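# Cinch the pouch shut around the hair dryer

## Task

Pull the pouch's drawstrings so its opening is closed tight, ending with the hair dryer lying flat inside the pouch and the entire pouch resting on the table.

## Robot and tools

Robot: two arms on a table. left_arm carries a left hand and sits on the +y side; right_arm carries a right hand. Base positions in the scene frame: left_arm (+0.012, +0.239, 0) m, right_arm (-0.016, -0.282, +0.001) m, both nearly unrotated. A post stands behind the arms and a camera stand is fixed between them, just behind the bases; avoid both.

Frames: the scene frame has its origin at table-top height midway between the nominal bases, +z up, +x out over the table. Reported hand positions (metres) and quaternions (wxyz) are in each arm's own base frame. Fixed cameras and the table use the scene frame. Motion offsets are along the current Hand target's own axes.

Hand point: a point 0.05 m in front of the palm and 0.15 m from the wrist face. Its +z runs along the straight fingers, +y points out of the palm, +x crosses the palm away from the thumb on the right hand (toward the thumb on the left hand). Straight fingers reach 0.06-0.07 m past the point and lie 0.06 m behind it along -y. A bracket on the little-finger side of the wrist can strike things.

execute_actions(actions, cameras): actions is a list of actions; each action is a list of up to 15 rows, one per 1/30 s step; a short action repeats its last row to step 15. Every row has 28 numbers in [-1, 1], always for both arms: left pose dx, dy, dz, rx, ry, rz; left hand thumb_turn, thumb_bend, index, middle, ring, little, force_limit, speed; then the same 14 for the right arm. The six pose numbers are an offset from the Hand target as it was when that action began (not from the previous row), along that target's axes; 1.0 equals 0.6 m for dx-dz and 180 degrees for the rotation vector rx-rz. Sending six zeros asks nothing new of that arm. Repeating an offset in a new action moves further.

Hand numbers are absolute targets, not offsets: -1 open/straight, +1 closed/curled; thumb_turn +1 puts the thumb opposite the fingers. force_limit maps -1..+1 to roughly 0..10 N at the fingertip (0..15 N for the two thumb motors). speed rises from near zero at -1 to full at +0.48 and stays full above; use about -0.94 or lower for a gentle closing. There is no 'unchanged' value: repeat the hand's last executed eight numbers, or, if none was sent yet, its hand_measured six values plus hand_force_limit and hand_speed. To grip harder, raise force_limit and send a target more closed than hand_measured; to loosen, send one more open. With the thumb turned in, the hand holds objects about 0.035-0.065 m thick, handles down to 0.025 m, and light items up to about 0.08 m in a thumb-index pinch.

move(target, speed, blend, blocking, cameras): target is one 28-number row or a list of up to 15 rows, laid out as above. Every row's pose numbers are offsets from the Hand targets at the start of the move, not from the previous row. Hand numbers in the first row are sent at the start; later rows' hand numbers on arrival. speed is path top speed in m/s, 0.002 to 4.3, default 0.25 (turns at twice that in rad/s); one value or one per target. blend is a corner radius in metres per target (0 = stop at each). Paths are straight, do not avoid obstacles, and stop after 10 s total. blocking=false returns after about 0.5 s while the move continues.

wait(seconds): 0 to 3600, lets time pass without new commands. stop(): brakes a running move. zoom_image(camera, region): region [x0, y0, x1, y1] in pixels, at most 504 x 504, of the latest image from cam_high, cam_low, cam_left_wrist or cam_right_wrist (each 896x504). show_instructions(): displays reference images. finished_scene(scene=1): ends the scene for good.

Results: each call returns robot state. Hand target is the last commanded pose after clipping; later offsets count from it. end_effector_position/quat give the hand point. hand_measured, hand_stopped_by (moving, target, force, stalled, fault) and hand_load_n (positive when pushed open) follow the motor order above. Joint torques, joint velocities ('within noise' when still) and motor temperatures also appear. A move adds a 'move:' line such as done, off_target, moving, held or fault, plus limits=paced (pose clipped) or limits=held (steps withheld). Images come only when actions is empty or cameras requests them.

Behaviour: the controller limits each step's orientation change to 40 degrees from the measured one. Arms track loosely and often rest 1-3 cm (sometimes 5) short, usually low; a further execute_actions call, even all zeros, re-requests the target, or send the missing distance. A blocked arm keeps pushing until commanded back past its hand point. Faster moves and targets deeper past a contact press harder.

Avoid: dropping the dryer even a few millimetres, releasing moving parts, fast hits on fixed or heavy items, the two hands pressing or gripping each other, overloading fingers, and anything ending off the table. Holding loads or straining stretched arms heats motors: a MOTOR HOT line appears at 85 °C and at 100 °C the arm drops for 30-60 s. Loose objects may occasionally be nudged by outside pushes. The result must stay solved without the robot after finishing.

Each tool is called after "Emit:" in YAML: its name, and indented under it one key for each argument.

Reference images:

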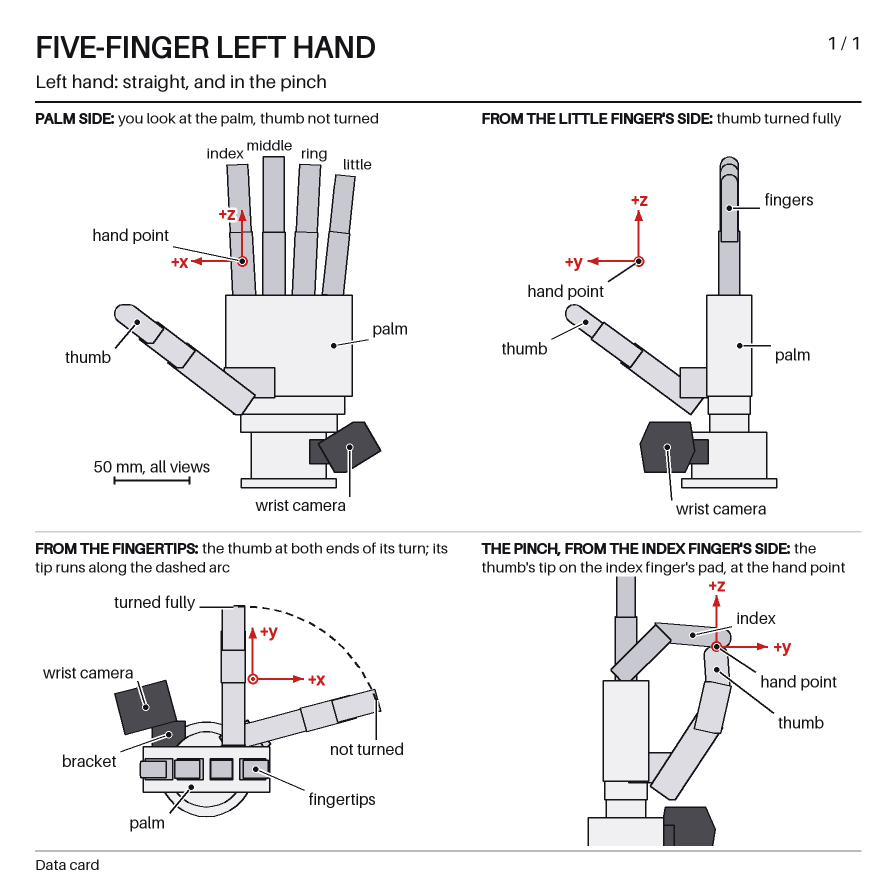

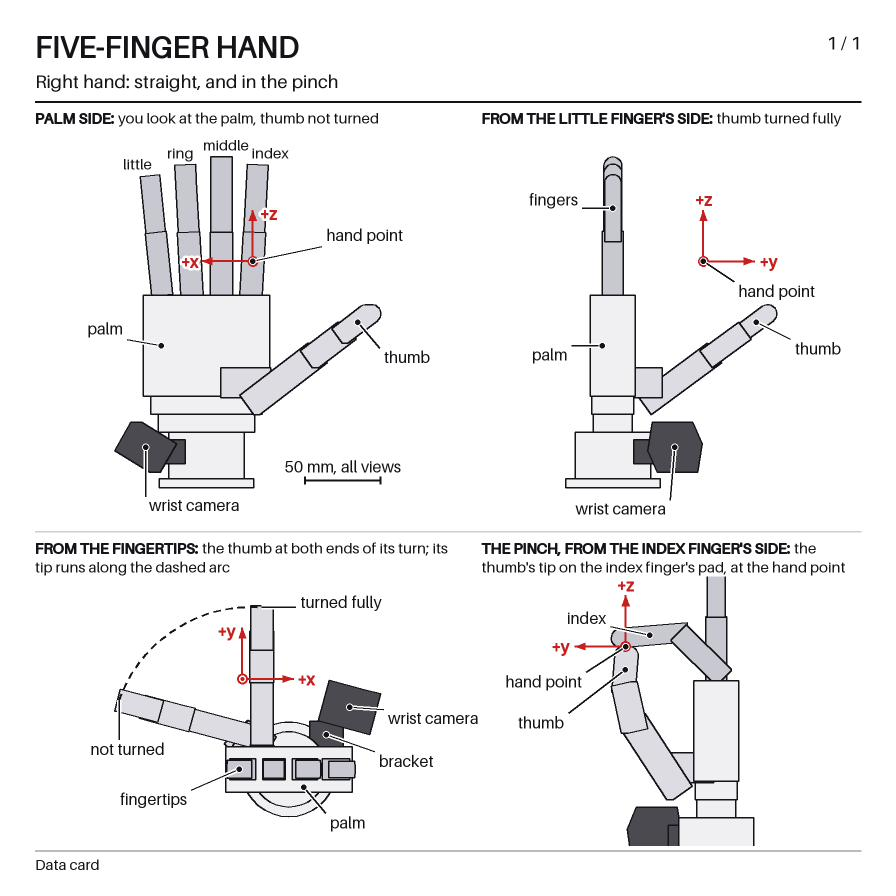

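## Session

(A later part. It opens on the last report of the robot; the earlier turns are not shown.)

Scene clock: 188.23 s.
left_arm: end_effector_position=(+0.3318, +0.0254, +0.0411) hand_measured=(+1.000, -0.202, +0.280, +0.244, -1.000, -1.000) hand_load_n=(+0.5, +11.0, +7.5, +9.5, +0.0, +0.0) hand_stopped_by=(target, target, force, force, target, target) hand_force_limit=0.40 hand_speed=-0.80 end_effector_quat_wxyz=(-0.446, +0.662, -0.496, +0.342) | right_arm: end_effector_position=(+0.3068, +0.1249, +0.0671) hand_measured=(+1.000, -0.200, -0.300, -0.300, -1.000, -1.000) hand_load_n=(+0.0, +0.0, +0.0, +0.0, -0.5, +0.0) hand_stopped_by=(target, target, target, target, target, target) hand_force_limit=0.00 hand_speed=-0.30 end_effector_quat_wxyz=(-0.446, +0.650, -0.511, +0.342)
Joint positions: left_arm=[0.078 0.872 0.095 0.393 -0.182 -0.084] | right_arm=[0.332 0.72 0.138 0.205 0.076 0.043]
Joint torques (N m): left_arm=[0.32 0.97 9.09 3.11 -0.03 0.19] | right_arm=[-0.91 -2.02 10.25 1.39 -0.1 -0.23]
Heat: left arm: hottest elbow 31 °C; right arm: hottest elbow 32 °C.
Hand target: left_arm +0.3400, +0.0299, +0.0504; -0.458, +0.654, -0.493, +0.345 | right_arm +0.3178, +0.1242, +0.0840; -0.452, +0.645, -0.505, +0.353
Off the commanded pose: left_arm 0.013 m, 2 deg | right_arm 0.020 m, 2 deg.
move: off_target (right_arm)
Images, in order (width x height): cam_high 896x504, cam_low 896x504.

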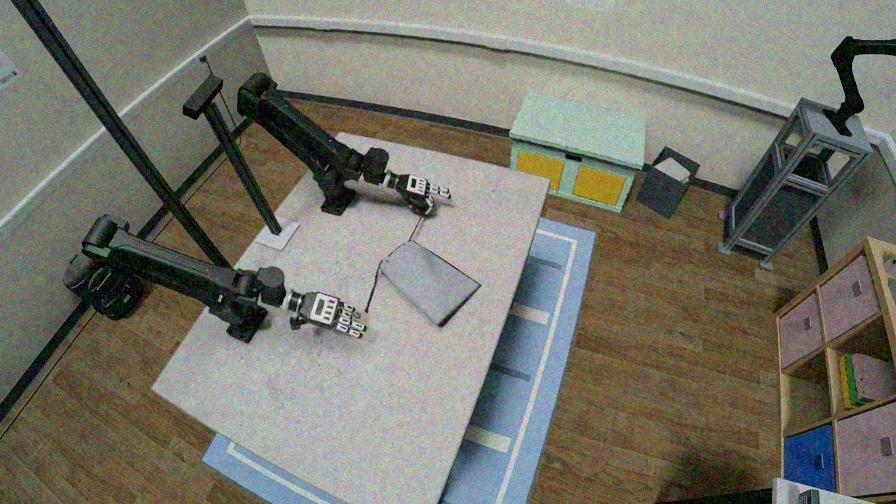

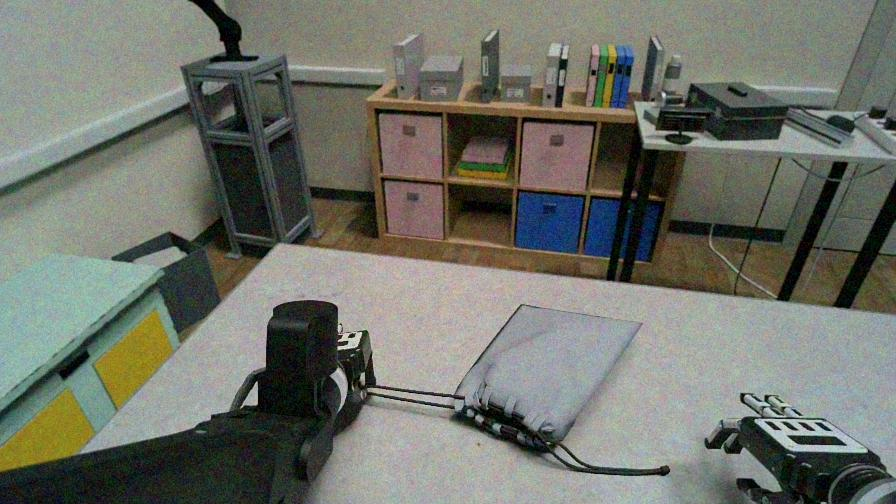

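Emit:
move:
  target: [0.158,-0.2373,-0.0792,0,0,0.5,1,-0.2,0.5,0.5,-1,-1,0.4,-0.8,0,0,0,0,0,0,1,-0.2,-0.3,-0.3,-1,-1,0,-0.3]
  speed: 0.12
  cameras: ["cam_low","cam_high","cam_right_wrist"]

Emit:
zoom_image:
  camera: "cam_low"
  region: [350, 250, 750, 504]

Scene clock: 196.33 s.
left_arm: end_effector_position=(+0.3562, -0.0498, +0.1739) hand_measured=(+1.000, -0.202, +0.280, +0.244, -1.000, -1.000) hand_load_n=(+0.0, +11.0, +7.5, +10.0, +0.0, +0.0) hand_stopped_by=(target, target, force, force, target, target) hand_force_limit=0.40 hand_speed=-0.80 end_effector_quat_wxyz=(+0.555, -0.115, +0.819, +0.086) | right_arm: end_effector_position=(+0.3068, +0.1249, +0.0672) hand_measured=(+1.000, -0.200, -0.300, -0.300, -1.000, -1.000) hand_load_n=(+0.0, +0.0, +0.0, +0.0, +0.0, +0.0) hand_stopped_by=(target, target, target, target, target, target) hand_force_limit=0.00 hand_speed=-0.30 end_effector_quat_wxyz=(-0.447, +0.650, -0.511, +0.342)
Joint positions: left_arm=[-0.636 0.949 0.507 -0.144 -0.84 1.126] | right_arm=[0.332 0.72 0.138 0.205 0.076 0.043]
Joint torques (N m): left_arm=[-0.67 -1.2 14.37 1.33 -0.52 0.31] | right_arm=[-0.79 -2.14 10.15 1.4 -0.07 -0.25]
Heat: left arm: hottest elbow 32 °C; right arm: hottest elbow 32 °C.
Hand target: left_arm +0.3701, -0.0602, +0.2004; +0.568, -0.114, +0.811, +0.080 | right_arm +0.3178, +0.1243, +0.0841; -0.452, +0.645, -0.505, +0.353
Off the commanded pose: left_arm 0.032 m, 2 deg | right_arm 0.020 m, 2 deg.
move: off_target (left_arm)
cam_right_wrist: T_world_to_cam=[[-0.3004, -0.30472, -0.90383, 0.18884], [-0.76936, 0.63751, 0.04078, 0.1495], [0.56378, 0.70762, -0.42595, -0.11728]] pos_world=[0.23787, 0.04523, 0.11463]
Images, in order (width x height): cam_high 896x504, cam_low 896x504, cam_right_wrist 896x504.

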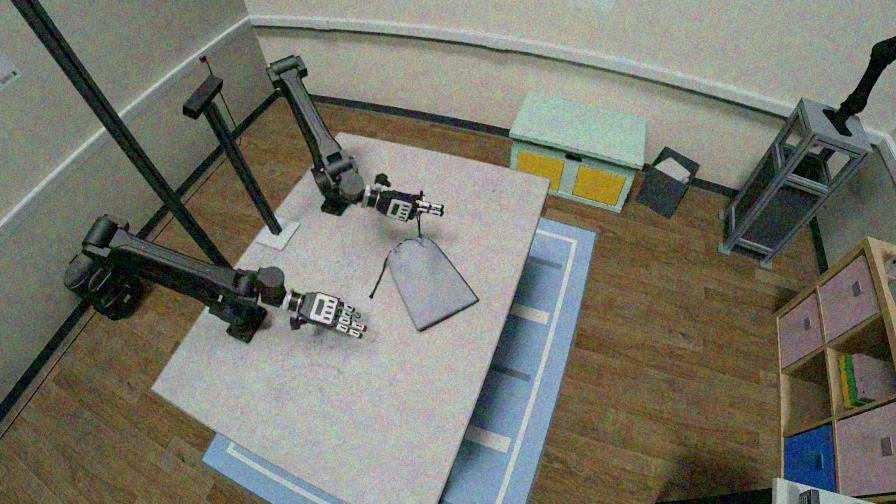

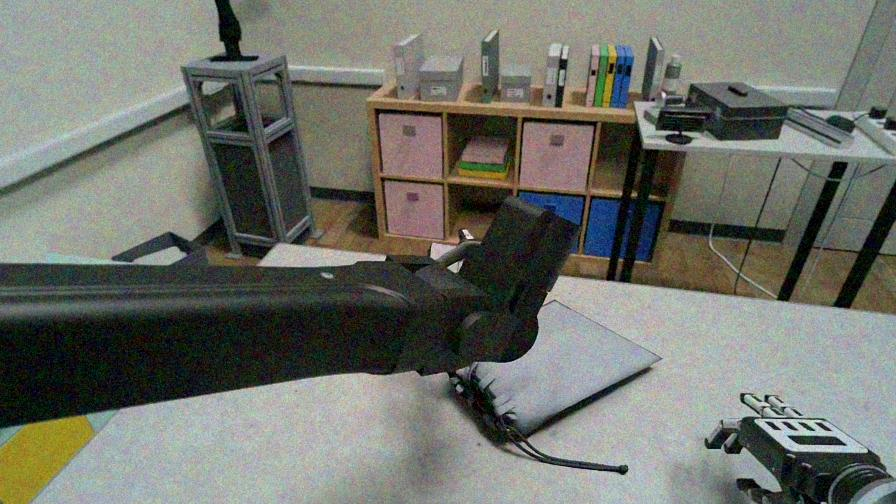

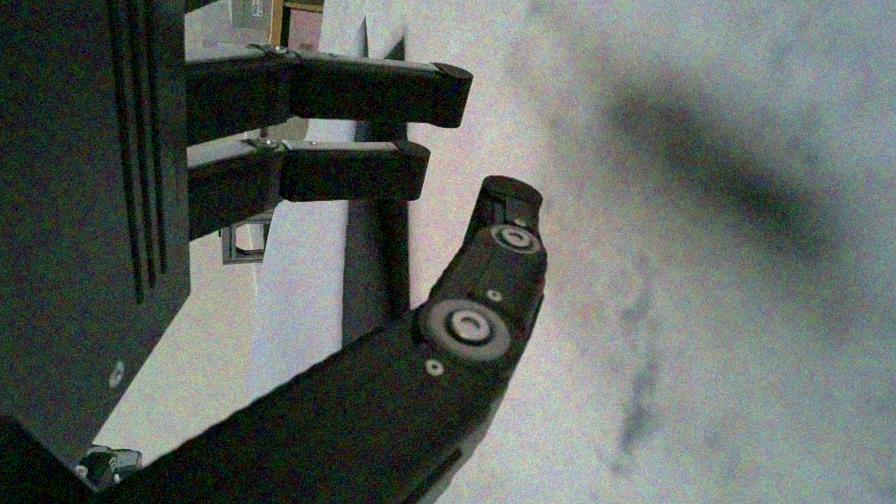

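Scaled by 1.260.

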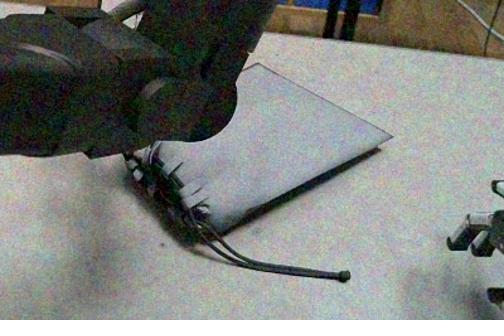

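Emit:
move:
  target: [-0.22,-0.0527,-0.0777,0,0,0,1,-0.2,0.5,0.5,-1,-1,0.4,-0.8,0,0,0,0,0,0,1,-0.2,-0.3,-0.3,-1,-1,0,-0.3]
  speed: 0.08
  cameras: ["cam_low","cam_high","cam_right_wrist"]

Emit:
zoom_image:
  camera: "cam_low"
  region: [350, 200, 750, 504]

Scene clock: 199.50 s.
left_arm: end_effector_position=(+0.3716, -0.0819, +0.3054) hand_measured=(+1.000, -0.202, +0.280, +0.244, -1.000, -1.000) hand_load_n=(+0.5, +11.0, +8.0, +10.0, +0.0, +0.0) hand_stopped_by=(target, target, force, force, target, target) hand_force_limit=0.40 hand_speed=-0.80 end_effector_quat_wxyz=(+0.549, -0.099, +0.824, +0.098) | right_arm: end_effector_position=(+0.3068, +0.1249, +0.0672) hand_measured=(+1.000, -0.200, -0.300, -0.300, -1.000, -1.000) hand_load_n=(+0.0, +0.0, +0.0, +0.0, +0.0, +0.0) hand_stopped_by=(target, target, target, target, target, target) hand_force_limit=0.00 hand_speed=-0.30 end_effector_quat_wxyz=(-0.447, +0.650, -0.511, +0.342)
Joint positions: left_arm=[-0.696 0.95 0.873 -0.566 -0.887 1.103] | right_arm=[0.332 0.72 0.138 0.205 0.076 0.043]
Joint torques (N m): left_arm=[-0.67 -2.26 16.27 1.35 -0.67 0.01] | right_arm=[-0.73 -2.14 10.22 1.44 -0.07 -0.27]
Heat: left arm: hottest elbow 32 °C; right arm: hottest elbow 33 °C.
Hand target: left_arm +0.3802, -0.0902, +0.3405; +0.568, -0.114, +0.811, +0.080 | right_arm +0.3178, +0.1243, +0.0841; -0.452, +0.645, -0.505, +0.353
Off the commanded pose: left_arm 0.037 m, 4 deg | right_arm 0.020 m, 2 deg.
move: off_target (left_arm)
cam_right_wrist: T_world_to_cam=[[-0.3004, -0.30472, -0.90383, 0.18884], [-0.76936, 0.63751, 0.04078, 0.1495], [0.56378, 0.70762, -0.42595, -0.11728]] pos_world=[0.23787, 0.04523, 0.11463]
Images, in order (width x height): cam_high 896x504, cam_low 896x504, cam_right_wrist 896x504.

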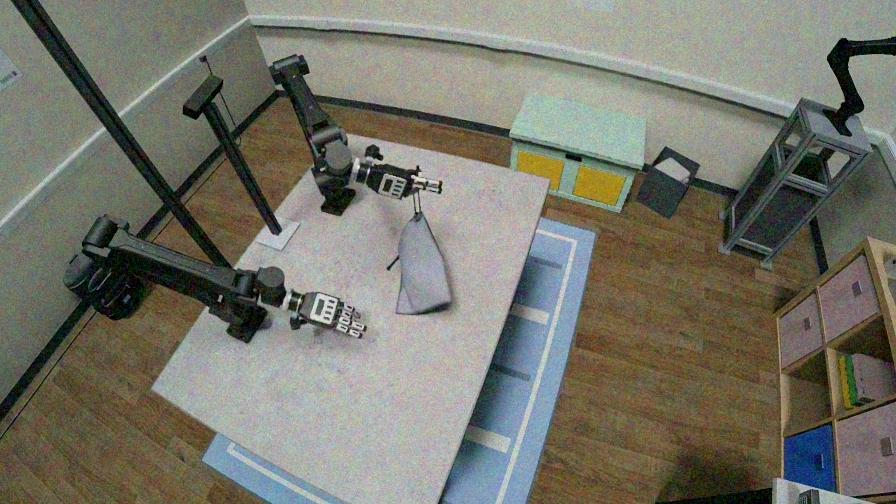

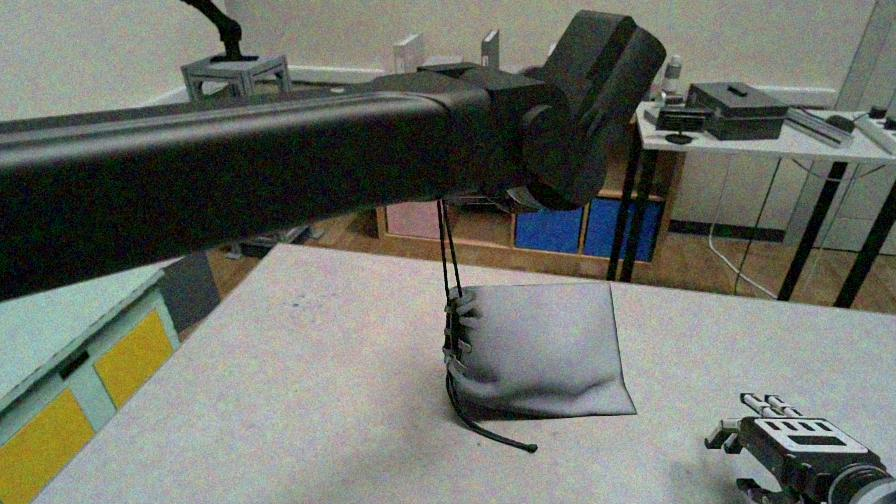

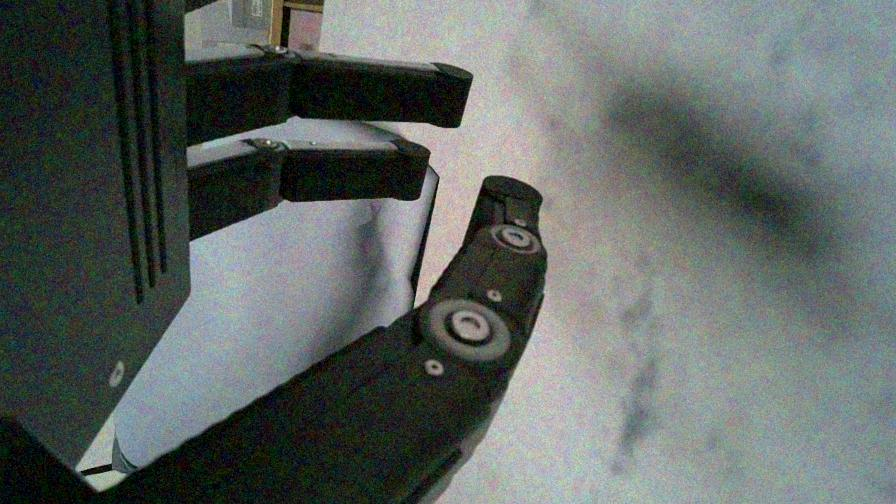

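Scaled by 1.260.

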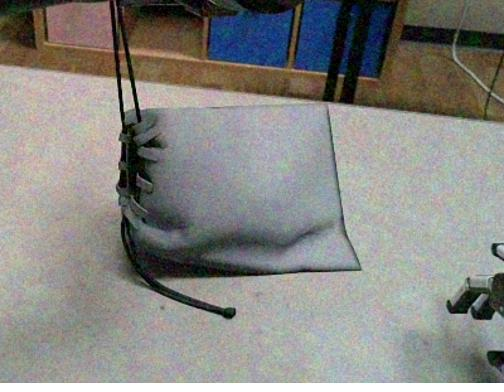

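Emit:
move:
  target: [-0.1533,-0.032,-0.0655,0,0,0,1,-0.2,0.5,0.5,-1,-1,0.4,-0.8,0,0,0,0,0,0,1,-0.2,-0.3,-0.3,-1,-1,0,-0.3]
  speed: 0.06
  cameras: ["cam_low","cam_high","cam_right_wrist"]

Emit:
zoom_image:
  camera: "cam_low"
  region: [350, 150, 750, 504]

Scene clock: 202.33 s.
left_arm: end_effector_position=(+0.3761, -0.1054, +0.4005) hand_measured=(+1.000, -0.202, +0.280, +0.244, -1.000, -1.000) hand_load_n=(+0.5, +11.0, +8.5, +9.5, +0.0, +0.0) hand_stopped_by=(target, target, force, force, target, target) hand_force_limit=0.40 hand_speed=-0.80 end_effector_quat_wxyz=(+0.546, -0.098, +0.826, +0.101) | right_arm: end_effector_position=(+0.3068, +0.1249, +0.0672) hand_measured=(+1.000, -0.200, -0.300, -0.300, -1.000, -1.000) hand_load_n=(+0.0, +0.0, +0.0, +0.0, -0.5, +0.0) hand_stopped_by=(target, target, target, target, target, target) hand_force_limit=0.00 hand_speed=-0.30 end_effector_quat_wxyz=(-0.447, +0.650, -0.511, +0.342)
Joint positions: left_arm=[-0.743 1.022 1.174 -0.843 -0.925 1.053] | right_arm=[0.332 0.72 0.138 0.205 0.076 0.043]
Joint torques (N m): left_arm=[-0.73 -3.14 16.68 1.42 -0.79 0.07] | right_arm=[-0.67 -2.14 10.22 1.32 -0.1 -0.24]
Heat: left arm: hottest elbow 33 °C; right arm: hottest elbow 33 °C.
Hand target: left_arm +0.3803, -0.1103, +0.4402; +0.568, -0.114, +0.811, +0.080 | right_arm +0.3178, +0.1243, +0.0841; -0.452, +0.645, -0.505, +0.353
Off the commanded pose: left_arm 0.040 m, 4 deg | right_arm 0.020 m, 2 deg.
move: off_target (left_arm)
cam_right_wrist: T_world_to_cam=[[-0.3004, -0.30472, -0.90383, 0.18884], [-0.76936, 0.63751, 0.04078, 0.1495], [0.56378, 0.70762, -0.42595, -0.11728]] pos_world=[0.23787, 0.04523, 0.11463]
Images, in order (width x height): cam_high 896x504, cam_low 896x504, cam_right_wrist 896x504.

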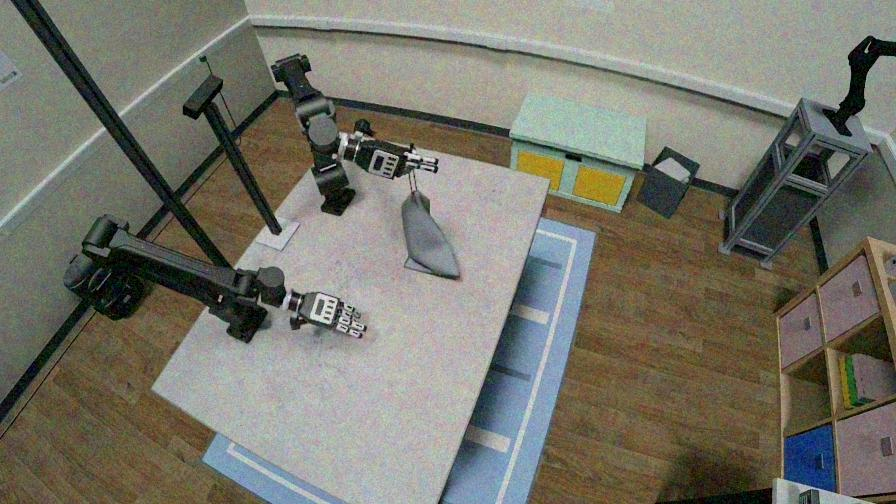

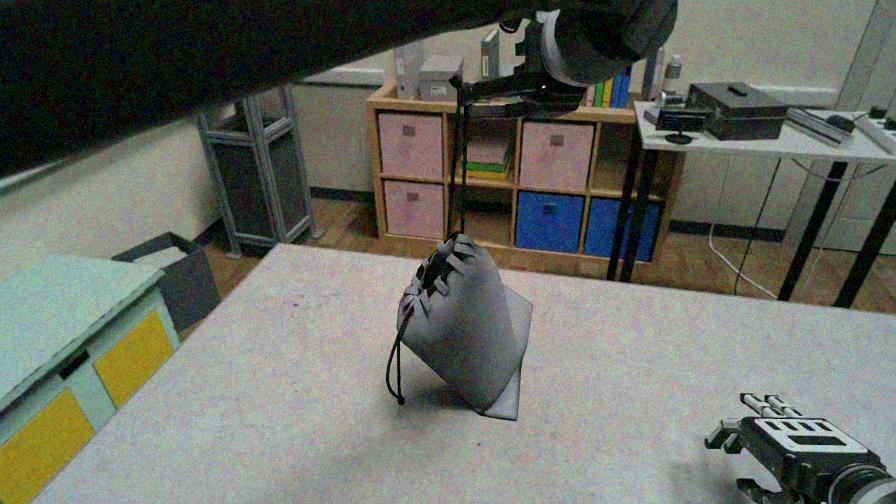

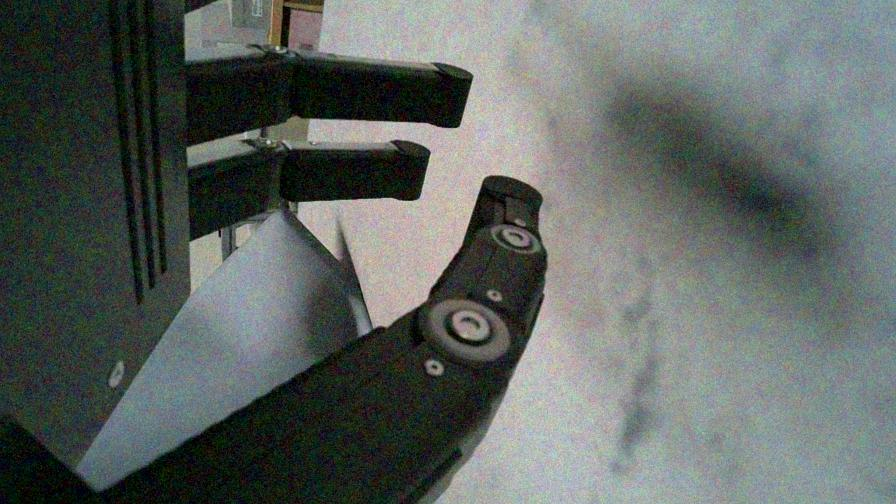

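Scaled by 1.260.

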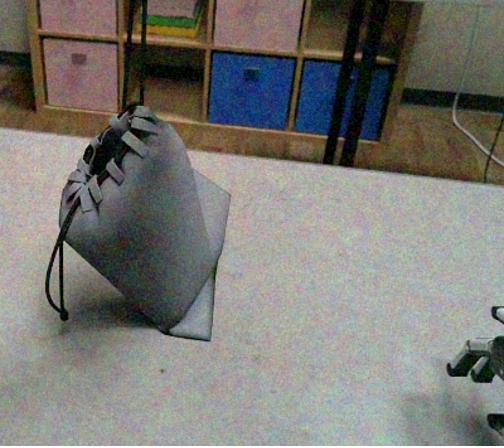

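Emit:
zoom_image:
  camera: "cam_high"
  region: [340, 140, 500, 320]

Scaled by 2.800.

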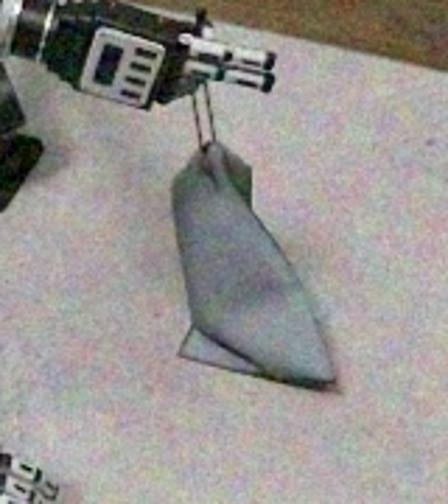

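Emit:
move:
  target: [-0.0602,-0.206,-0.0295,0,0,0,1,-0.2,0.5,0.5,-1,-1,0.4,-0.8,0,0,0,0,0,0,1,-0.2,-0.3,-0.3,-1,-1,0,-0.3]
  speed: 0.05
  cameras: ["cam_low","cam_high","cam_right_wrist"]

Emit:
zoom_image:
  camera: "cam_low"
  region: [350, 100, 750, 504]

Emit:
zoom_image:
  camera: "cam_high"
  region: [340, 140, 500, 320]

Scene clock: 208.57 s.
left_arm: end_effector_position=(+0.4089, -0.2269, +0.4425) hand_measured=(+1.000, -0.202, +0.280, +0.244, -1.000, -1.000) hand_load_n=(+0.5, +11.0, +8.5, +9.5, +0.0, +0.0) hand_stopped_by=(target, target, force, force, target, target) hand_force_limit=0.40 hand_speed=-0.80 end_effector_quat_wxyz=(+0.549, -0.097, +0.824, +0.102) | right_arm: end_effector_position=(+0.3068, +0.1249, +0.0672) hand_measured=(+1.000, -0.200, -0.300, -0.300, -1.000, -1.000) hand_load_n=(+0.0, +0.0, +0.0, +0.0, +0.0, +0.0) hand_stopped_by=(target, target, target, target, target, target) hand_force_limit=0.00 hand_speed=-0.30 end_effector_quat_wxyz=(-0.447, +0.650, -0.511, +0.342)
Joint positions: left_arm=[-0.903 1.352 1.565 -1.059 -1.045 0.863] | right_arm=[0.332 0.72 0.138 0.205 0.076 0.043]
Joint torques (N m): left_arm=[-0.67 -7.06 16.31 1.06 -1.01 0.09] | right_arm=[-0.44 -2.02 10.25 1.36 -0.07 -0.25]
Motor temperatures (°C): left_arm=[29 29 34 28 28 31] | right_arm=[30 29 33 29 29 28]
Heat: left arm: hottest elbow 34 °C; right arm: hottest elbow 33 °C.
Hand target: left_arm +0.4102, -0.2303, +0.4802; +0.568, -0.114, +0.811, +0.080 | right_arm +0.3178, +0.1243, +0.0841; -0.452, +0.645, -0.505, +0.353
Off the commanded pose: left_arm 0.038 m, 4 deg | right_arm 0.020 m, 2 deg.
move: off_target (left_arm)
cam_right_wrist: T_world_to_cam=[[-0.3004, -0.30472, -0.90383, 0.18884], [-0.76936, 0.63751, 0.04078, 0.1495], [0.56378, 0.70762, -0.42595, -0.11728]] pos_world=[0.23787, 0.04523, 0.11463]
Images, in order (width x height): cam_high 896x504, cam_low 896x504, cam_right_wrist 896x504.

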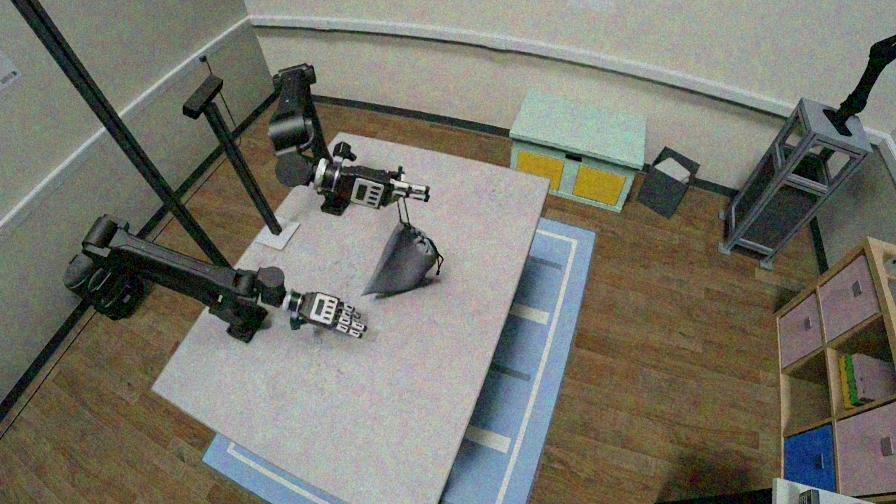

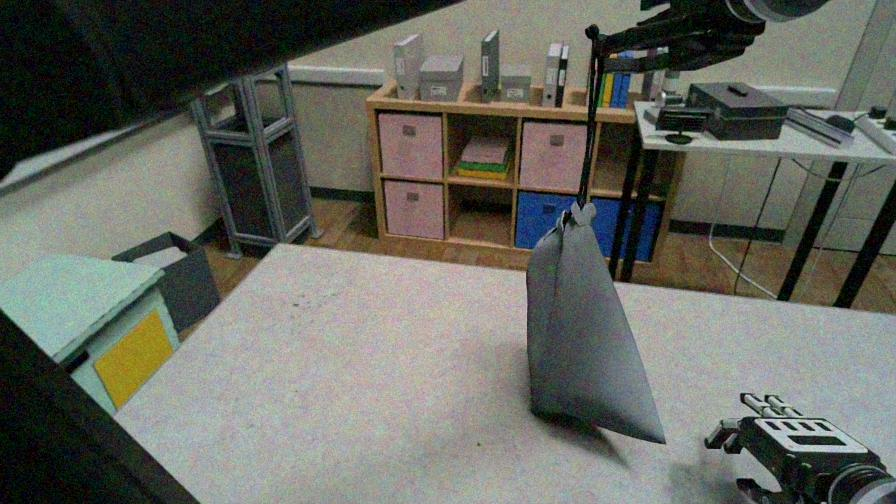

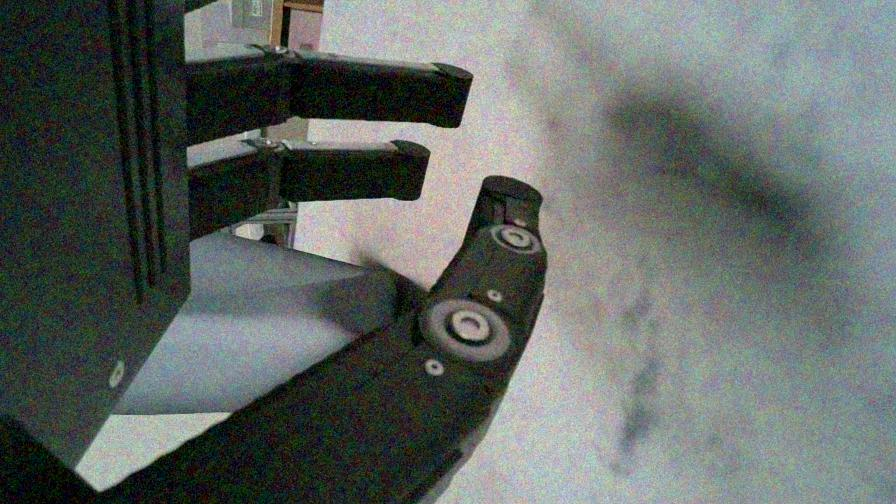

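Scaled by 1.248.

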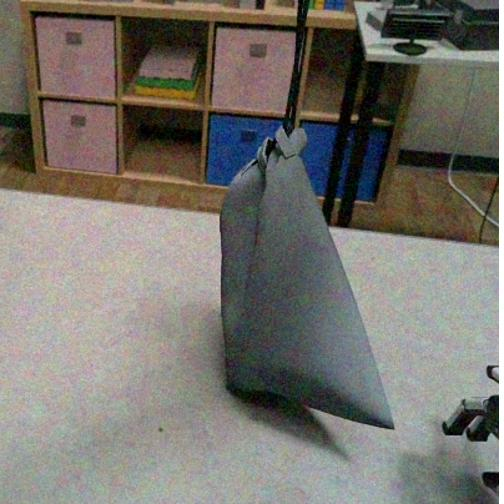

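Scaled by 2.800.

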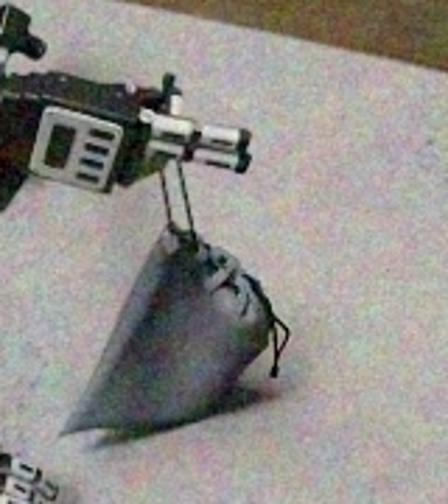

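Emit:
move:
  target: [-0.0783,0,-0.0285,0,0,0,1,-0.2,0.5,0.5,-1,-1,0.4,-0.8,0,0,0,0,0,0,1,-0.2,-0.3,-0.3,-1,-1,0,-0.3]
  speed: 0.04
  cameras: ["cam_low","cam_high"]

Emit:
zoom_image:
  camera: "cam_low"
  region: [350, 100, 750, 504]

Emit:
zoom_image:
  camera: "cam_high"
  region: [340, 140, 500, 320]

Scene clock: 212.23 s.
left_arm: end_effector_position=(+0.4120, -0.2310, +0.4916) hand_measured=(+1.000, -0.202, +0.280, +0.244, -1.000, -1.000) hand_load_n=(+0.5, +11.0, +8.0, +10.0, +0.0, +0.0) hand_stopped_by=(target, target, force, force, target, target) hand_force_limit=0.40 hand_speed=-0.80 end_effector_quat_wxyz=(+0.549, -0.098, +0.824, +0.102) | right_arm: end_effector_position=(+0.3068, +0.1249, +0.0672) hand_measured=(+1.000, -0.200, -0.300, -0.300, -1.000, -1.000) hand_load_n=(+0.0, +0.0, +0.0, +0.0, +0.0, +0.0) hand_stopped_by=(target, target, target, target, target, target) hand_force_limit=0.00 hand_speed=-0.30 end_effector_quat_wxyz=(-0.447, +0.650, -0.511, +0.342)
Joint positions: left_arm=[-0.903 1.403 1.751 -1.197 -1.045 0.86] | right_arm=[0.332 0.72 0.138 0.205 0.076 0.043]
Joint torques (N m): left_arm=[-0.67 -7.3 16.08 1.06 -1.01 0.16] | right_arm=[-0.56 -2.2 10.26 1.39 -0.1 -0.24]
Heat: left arm: hottest elbow 34 °C; right arm: hottest elbow 34 °C.
Hand target: left_arm +0.4103, -0.2303, +0.5302; +0.568, -0.114, +0.811, +0.080 | right_arm +0.3178, +0.1243, +0.0841; -0.452, +0.645, -0.505, +0.353
Off the commanded pose: left_arm 0.039 m, 4 deg | right_arm 0.020 m, 2 deg.
move: off_target (left_arm)
Images, in order (width x height): cam_high 896x504, cam_low 896x504.

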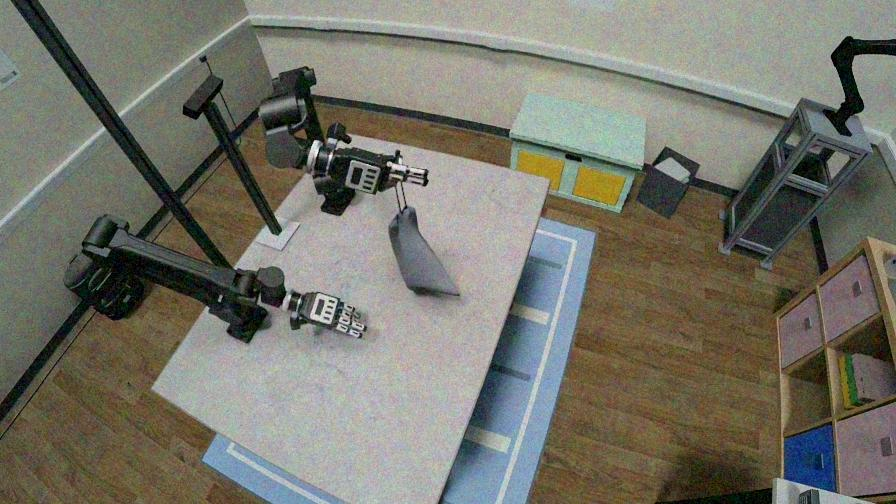

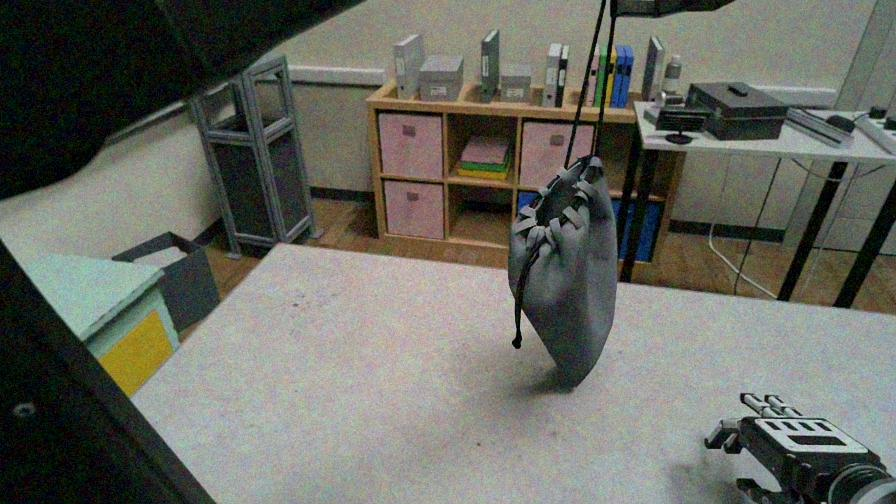

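Scaled by 1.248.

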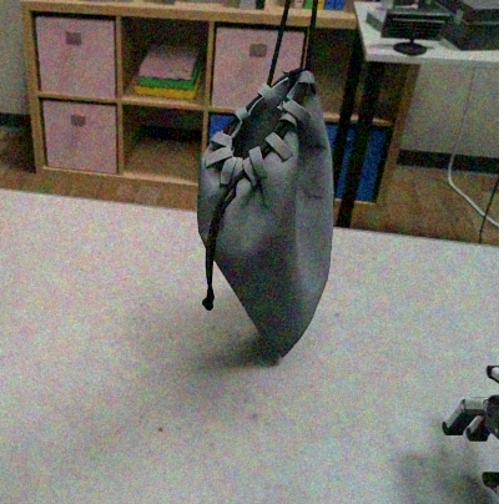

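Scaled by 2.800.

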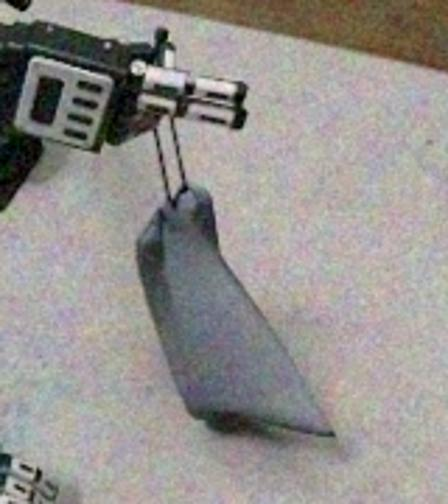

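Emit:
move:
  target: [0,0,0,0,0,0,1,-0.2,0.5,0.5,-1,-1,0.4,-0.8,-0.3077,-0.1733,-0.0875,0.2215,-0.0496,-0.512,1,-0.2,-0.2,-0.2,-1,-1,0,-0.3]
  speed: 0.2
  cameras: ["cam_low","cam_high","cam_right_wrist"]

Emit:
zoom_image:
  camera: "cam_low"
  region: [350, 100, 750, 504]

Scene clock: 220.03 s.
left_arm: end_effector_position=(+0.4120, -0.2310, +0.4916) hand_measured=(+1.000, -0.202, +0.280, +0.244, -1.000, -1.000) hand_load_n=(+0.5, +11.0, +8.0, +10.0, +0.0, +0.0) hand_stopped_by=(target, target, force, force, target, target) hand_force_limit=0.40 hand_speed=-0.80 end_effector_quat_wxyz=(+0.549, -0.098, +0.824, +0.102) | right_arm: end_effector_position=(+0.2553, +0.2812, +0.1713) hand_measured=(+1.000, -0.200, -0.200, -0.200, -1.000, -1.000) hand_load_n=(+0.5, +0.0, +0.0, +0.0, +0.0, +0.0) hand_stopped_by=(target, target, target, target, target, target) hand_force_limit=0.00 hand_speed=-0.30 end_effector_quat_wxyz=(-0.256, +0.672, +0.278, +0.637)
Joint positions: left_arm=[-0.903 1.403 1.751 -1.197 -1.045 0.859] | right_arm=[1.195 0.923 0.188 0.672 0.42 -1.555]
Joint torques (N m): left_arm=[-0.73 -7.59 16.05 1.05 -1.01 0.13] | right_arm=[0.91 -2.43 10.85 2.78 -0.09 -0.27]
Heat: left arm: hottest elbow 35 °C; right arm: hottest elbow 34 °C.
Hand target: left_arm +0.4103, -0.2303, +0.5302; +0.568, -0.114, +0.811, +0.080 | right_arm +0.2599, +0.3000, +0.1998; -0.270, +0.653, +0.271, +0.653
Off the commanded pose: left_arm 0.039 m, 4 deg | right_arm 0.035 m, 3 deg.
move: off_target (right_arm)
cam_right_wrist: T_world_to_cam=[[0.681, -0.69076, 0.24308, -0.02337], [-0.29679, -0.56381, -0.77073, 0.36227], [0.66945, 0.45273, -0.58896, -0.0819]] pos_world=[0.17825, 0.22519, 0.23666]
Images, in order (width x height): cam_high 896x504, cam_low 896x504, cam_right_wrist 896x504.

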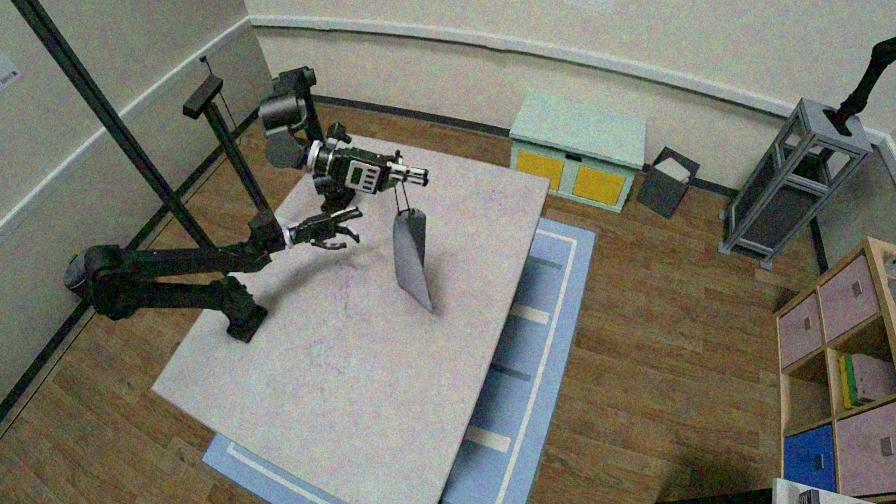

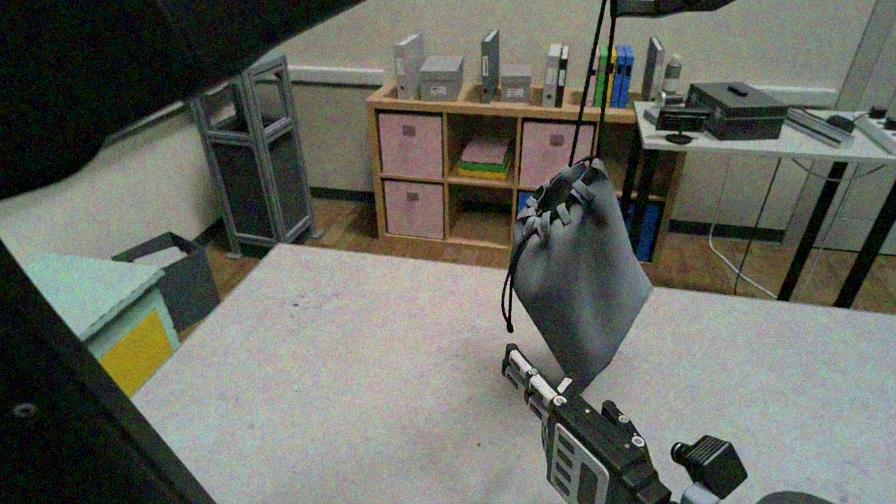

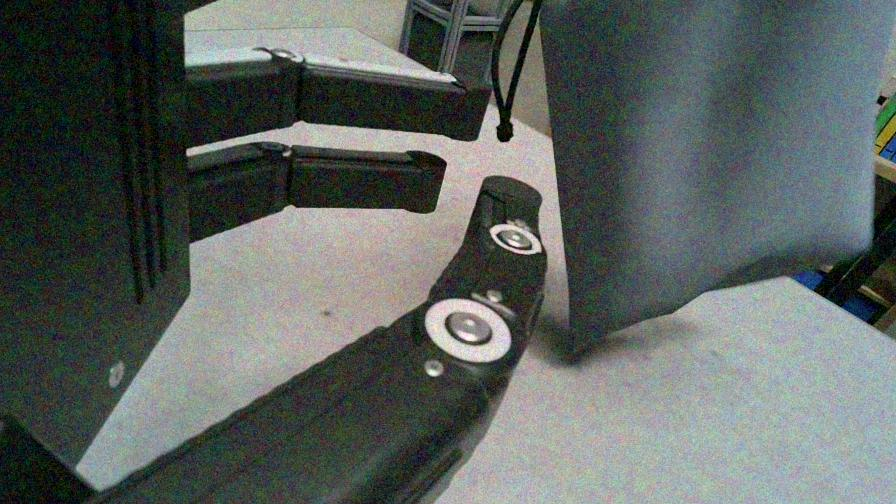

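Scaled by 1.248.

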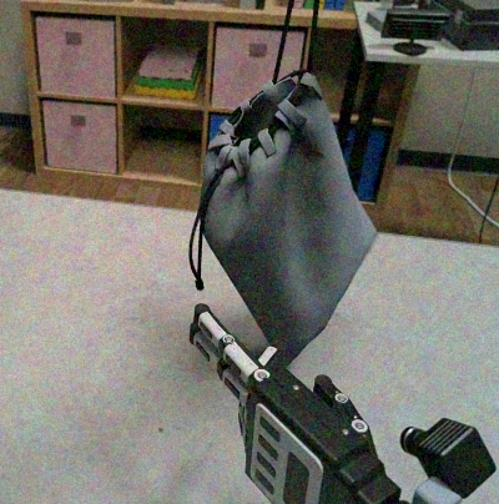

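Emit:
move:
  target: [0,0,0,0,0,0,1,-0.2,0.5,0.5,-1,-1,0.4,-0.8,-0.0367,0,0.2828,0,0,0,1,-0.2,-0.2,-0.2,-1,-1,0,-0.3]
  speed: 0.1
  cameras: ["cam_low","cam_high","cam_right_wrist"]

Emit:
zoom_image:
  camera: "cam_low"
  region: [350, 100, 750, 504]

Scene clock: 223.73 s.
left_arm: end_effector_position=(+0.4120, -0.2310, +0.4916) hand_measured=(+1.000, -0.202, +0.280, +0.244, -1.000, -1.000) hand_load_n=(+0.5, +11.5, +8.5, +10.0, +0.0, +0.0) hand_stopped_by=(target, target, force, force, target, target) hand_force_limit=0.40 hand_speed=-0.80 end_effector_quat_wxyz=(+0.549, -0.098, +0.824, +0.102) | right_arm: end_effector_position=(+0.3657, +0.4082, +0.1552) hand_measured=(+1.000, -0.200, -0.200, -0.200, -1.000, -1.000) hand_load_n=(+0.0, +0.0, +0.0, +0.0, +0.0, +0.0) hand_stopped_by=(target, target, target, target, target, target) hand_force_limit=0.00 hand_speed=-0.30 end_effector_quat_wxyz=(-0.265, +0.671, +0.281, +0.633)
Joint positions: left_arm=[-0.903 1.403 1.751 -1.197 -1.045 0.859] | right_arm=[1.032 1.517 0.567 0.891 0.239 -1.557]
Joint torques (N m): left_arm=[-0.67 -7.59 16.06 1.03 -1.01 0.14] | right_arm=[-0.5 -10.52 9.14 3.08 -0.09 -0.28]
Heat: left arm: hottest elbow 35 °C; right arm: hottest elbow 35 °C.
Hand target: left_arm +0.4103, -0.2303, +0.5302; +0.568, -0.114, +0.811, +0.080 | right_arm +0.3799, +0.4200, +0.1779; -0.270, +0.653, +0.271, +0.654
Off the commanded pose: left_arm 0.039 m, 4 deg | right_arm 0.029 m, 3 deg.
move: off_target (right_arm)
cam_right_wrist: T_world_to_cam=[[0.69557, -0.67938, 0.23372, -0.01548], [-0.29159, -0.56426, -0.77239, 0.45268], [0.65663, 0.4691, -0.59058, -0.22456]] pos_world=[0.29022, 0.35025, 0.22065]
Images, in order (width x height): cam_high 896x504, cam_low 896x504, cam_right_wrist 896x504.

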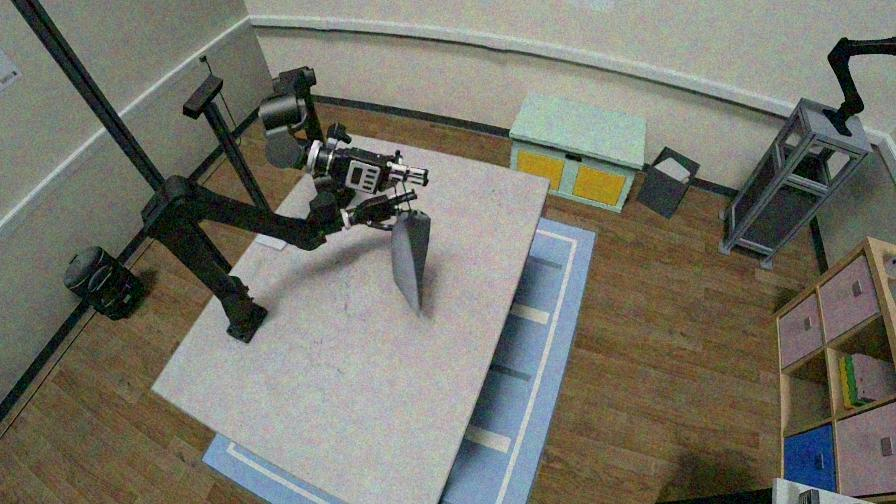

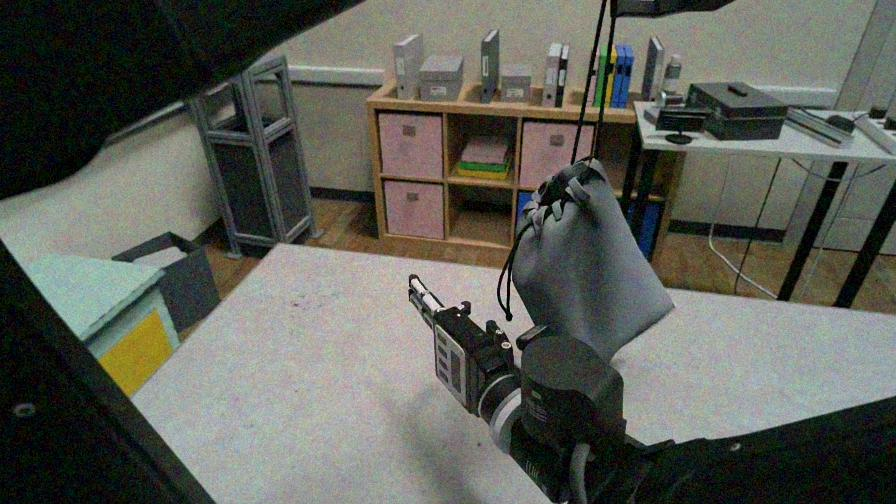

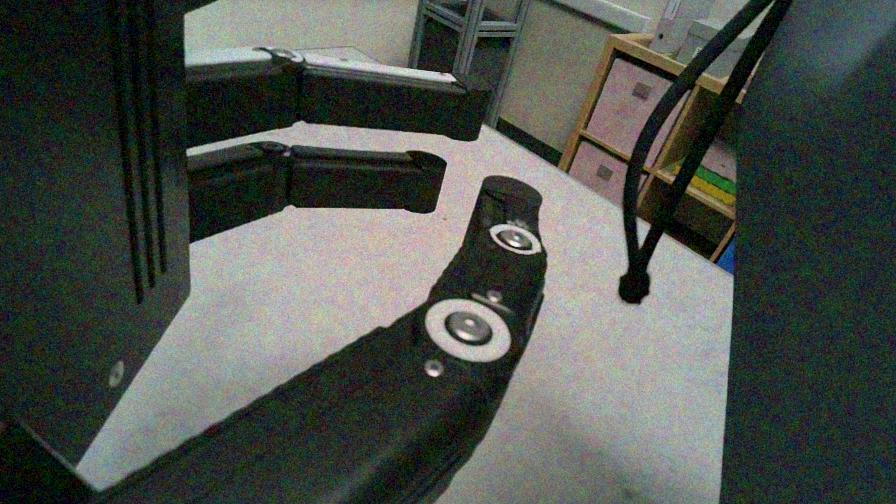

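Scaled by 1.248.

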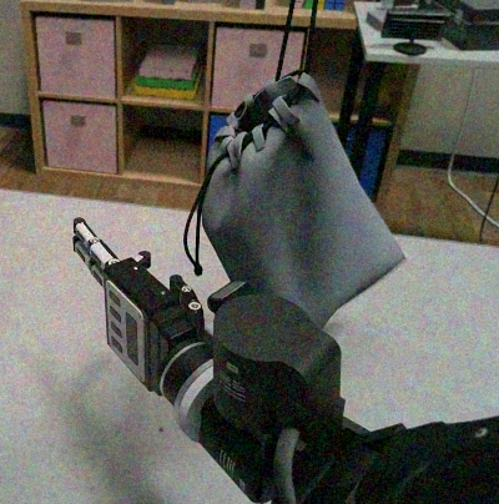

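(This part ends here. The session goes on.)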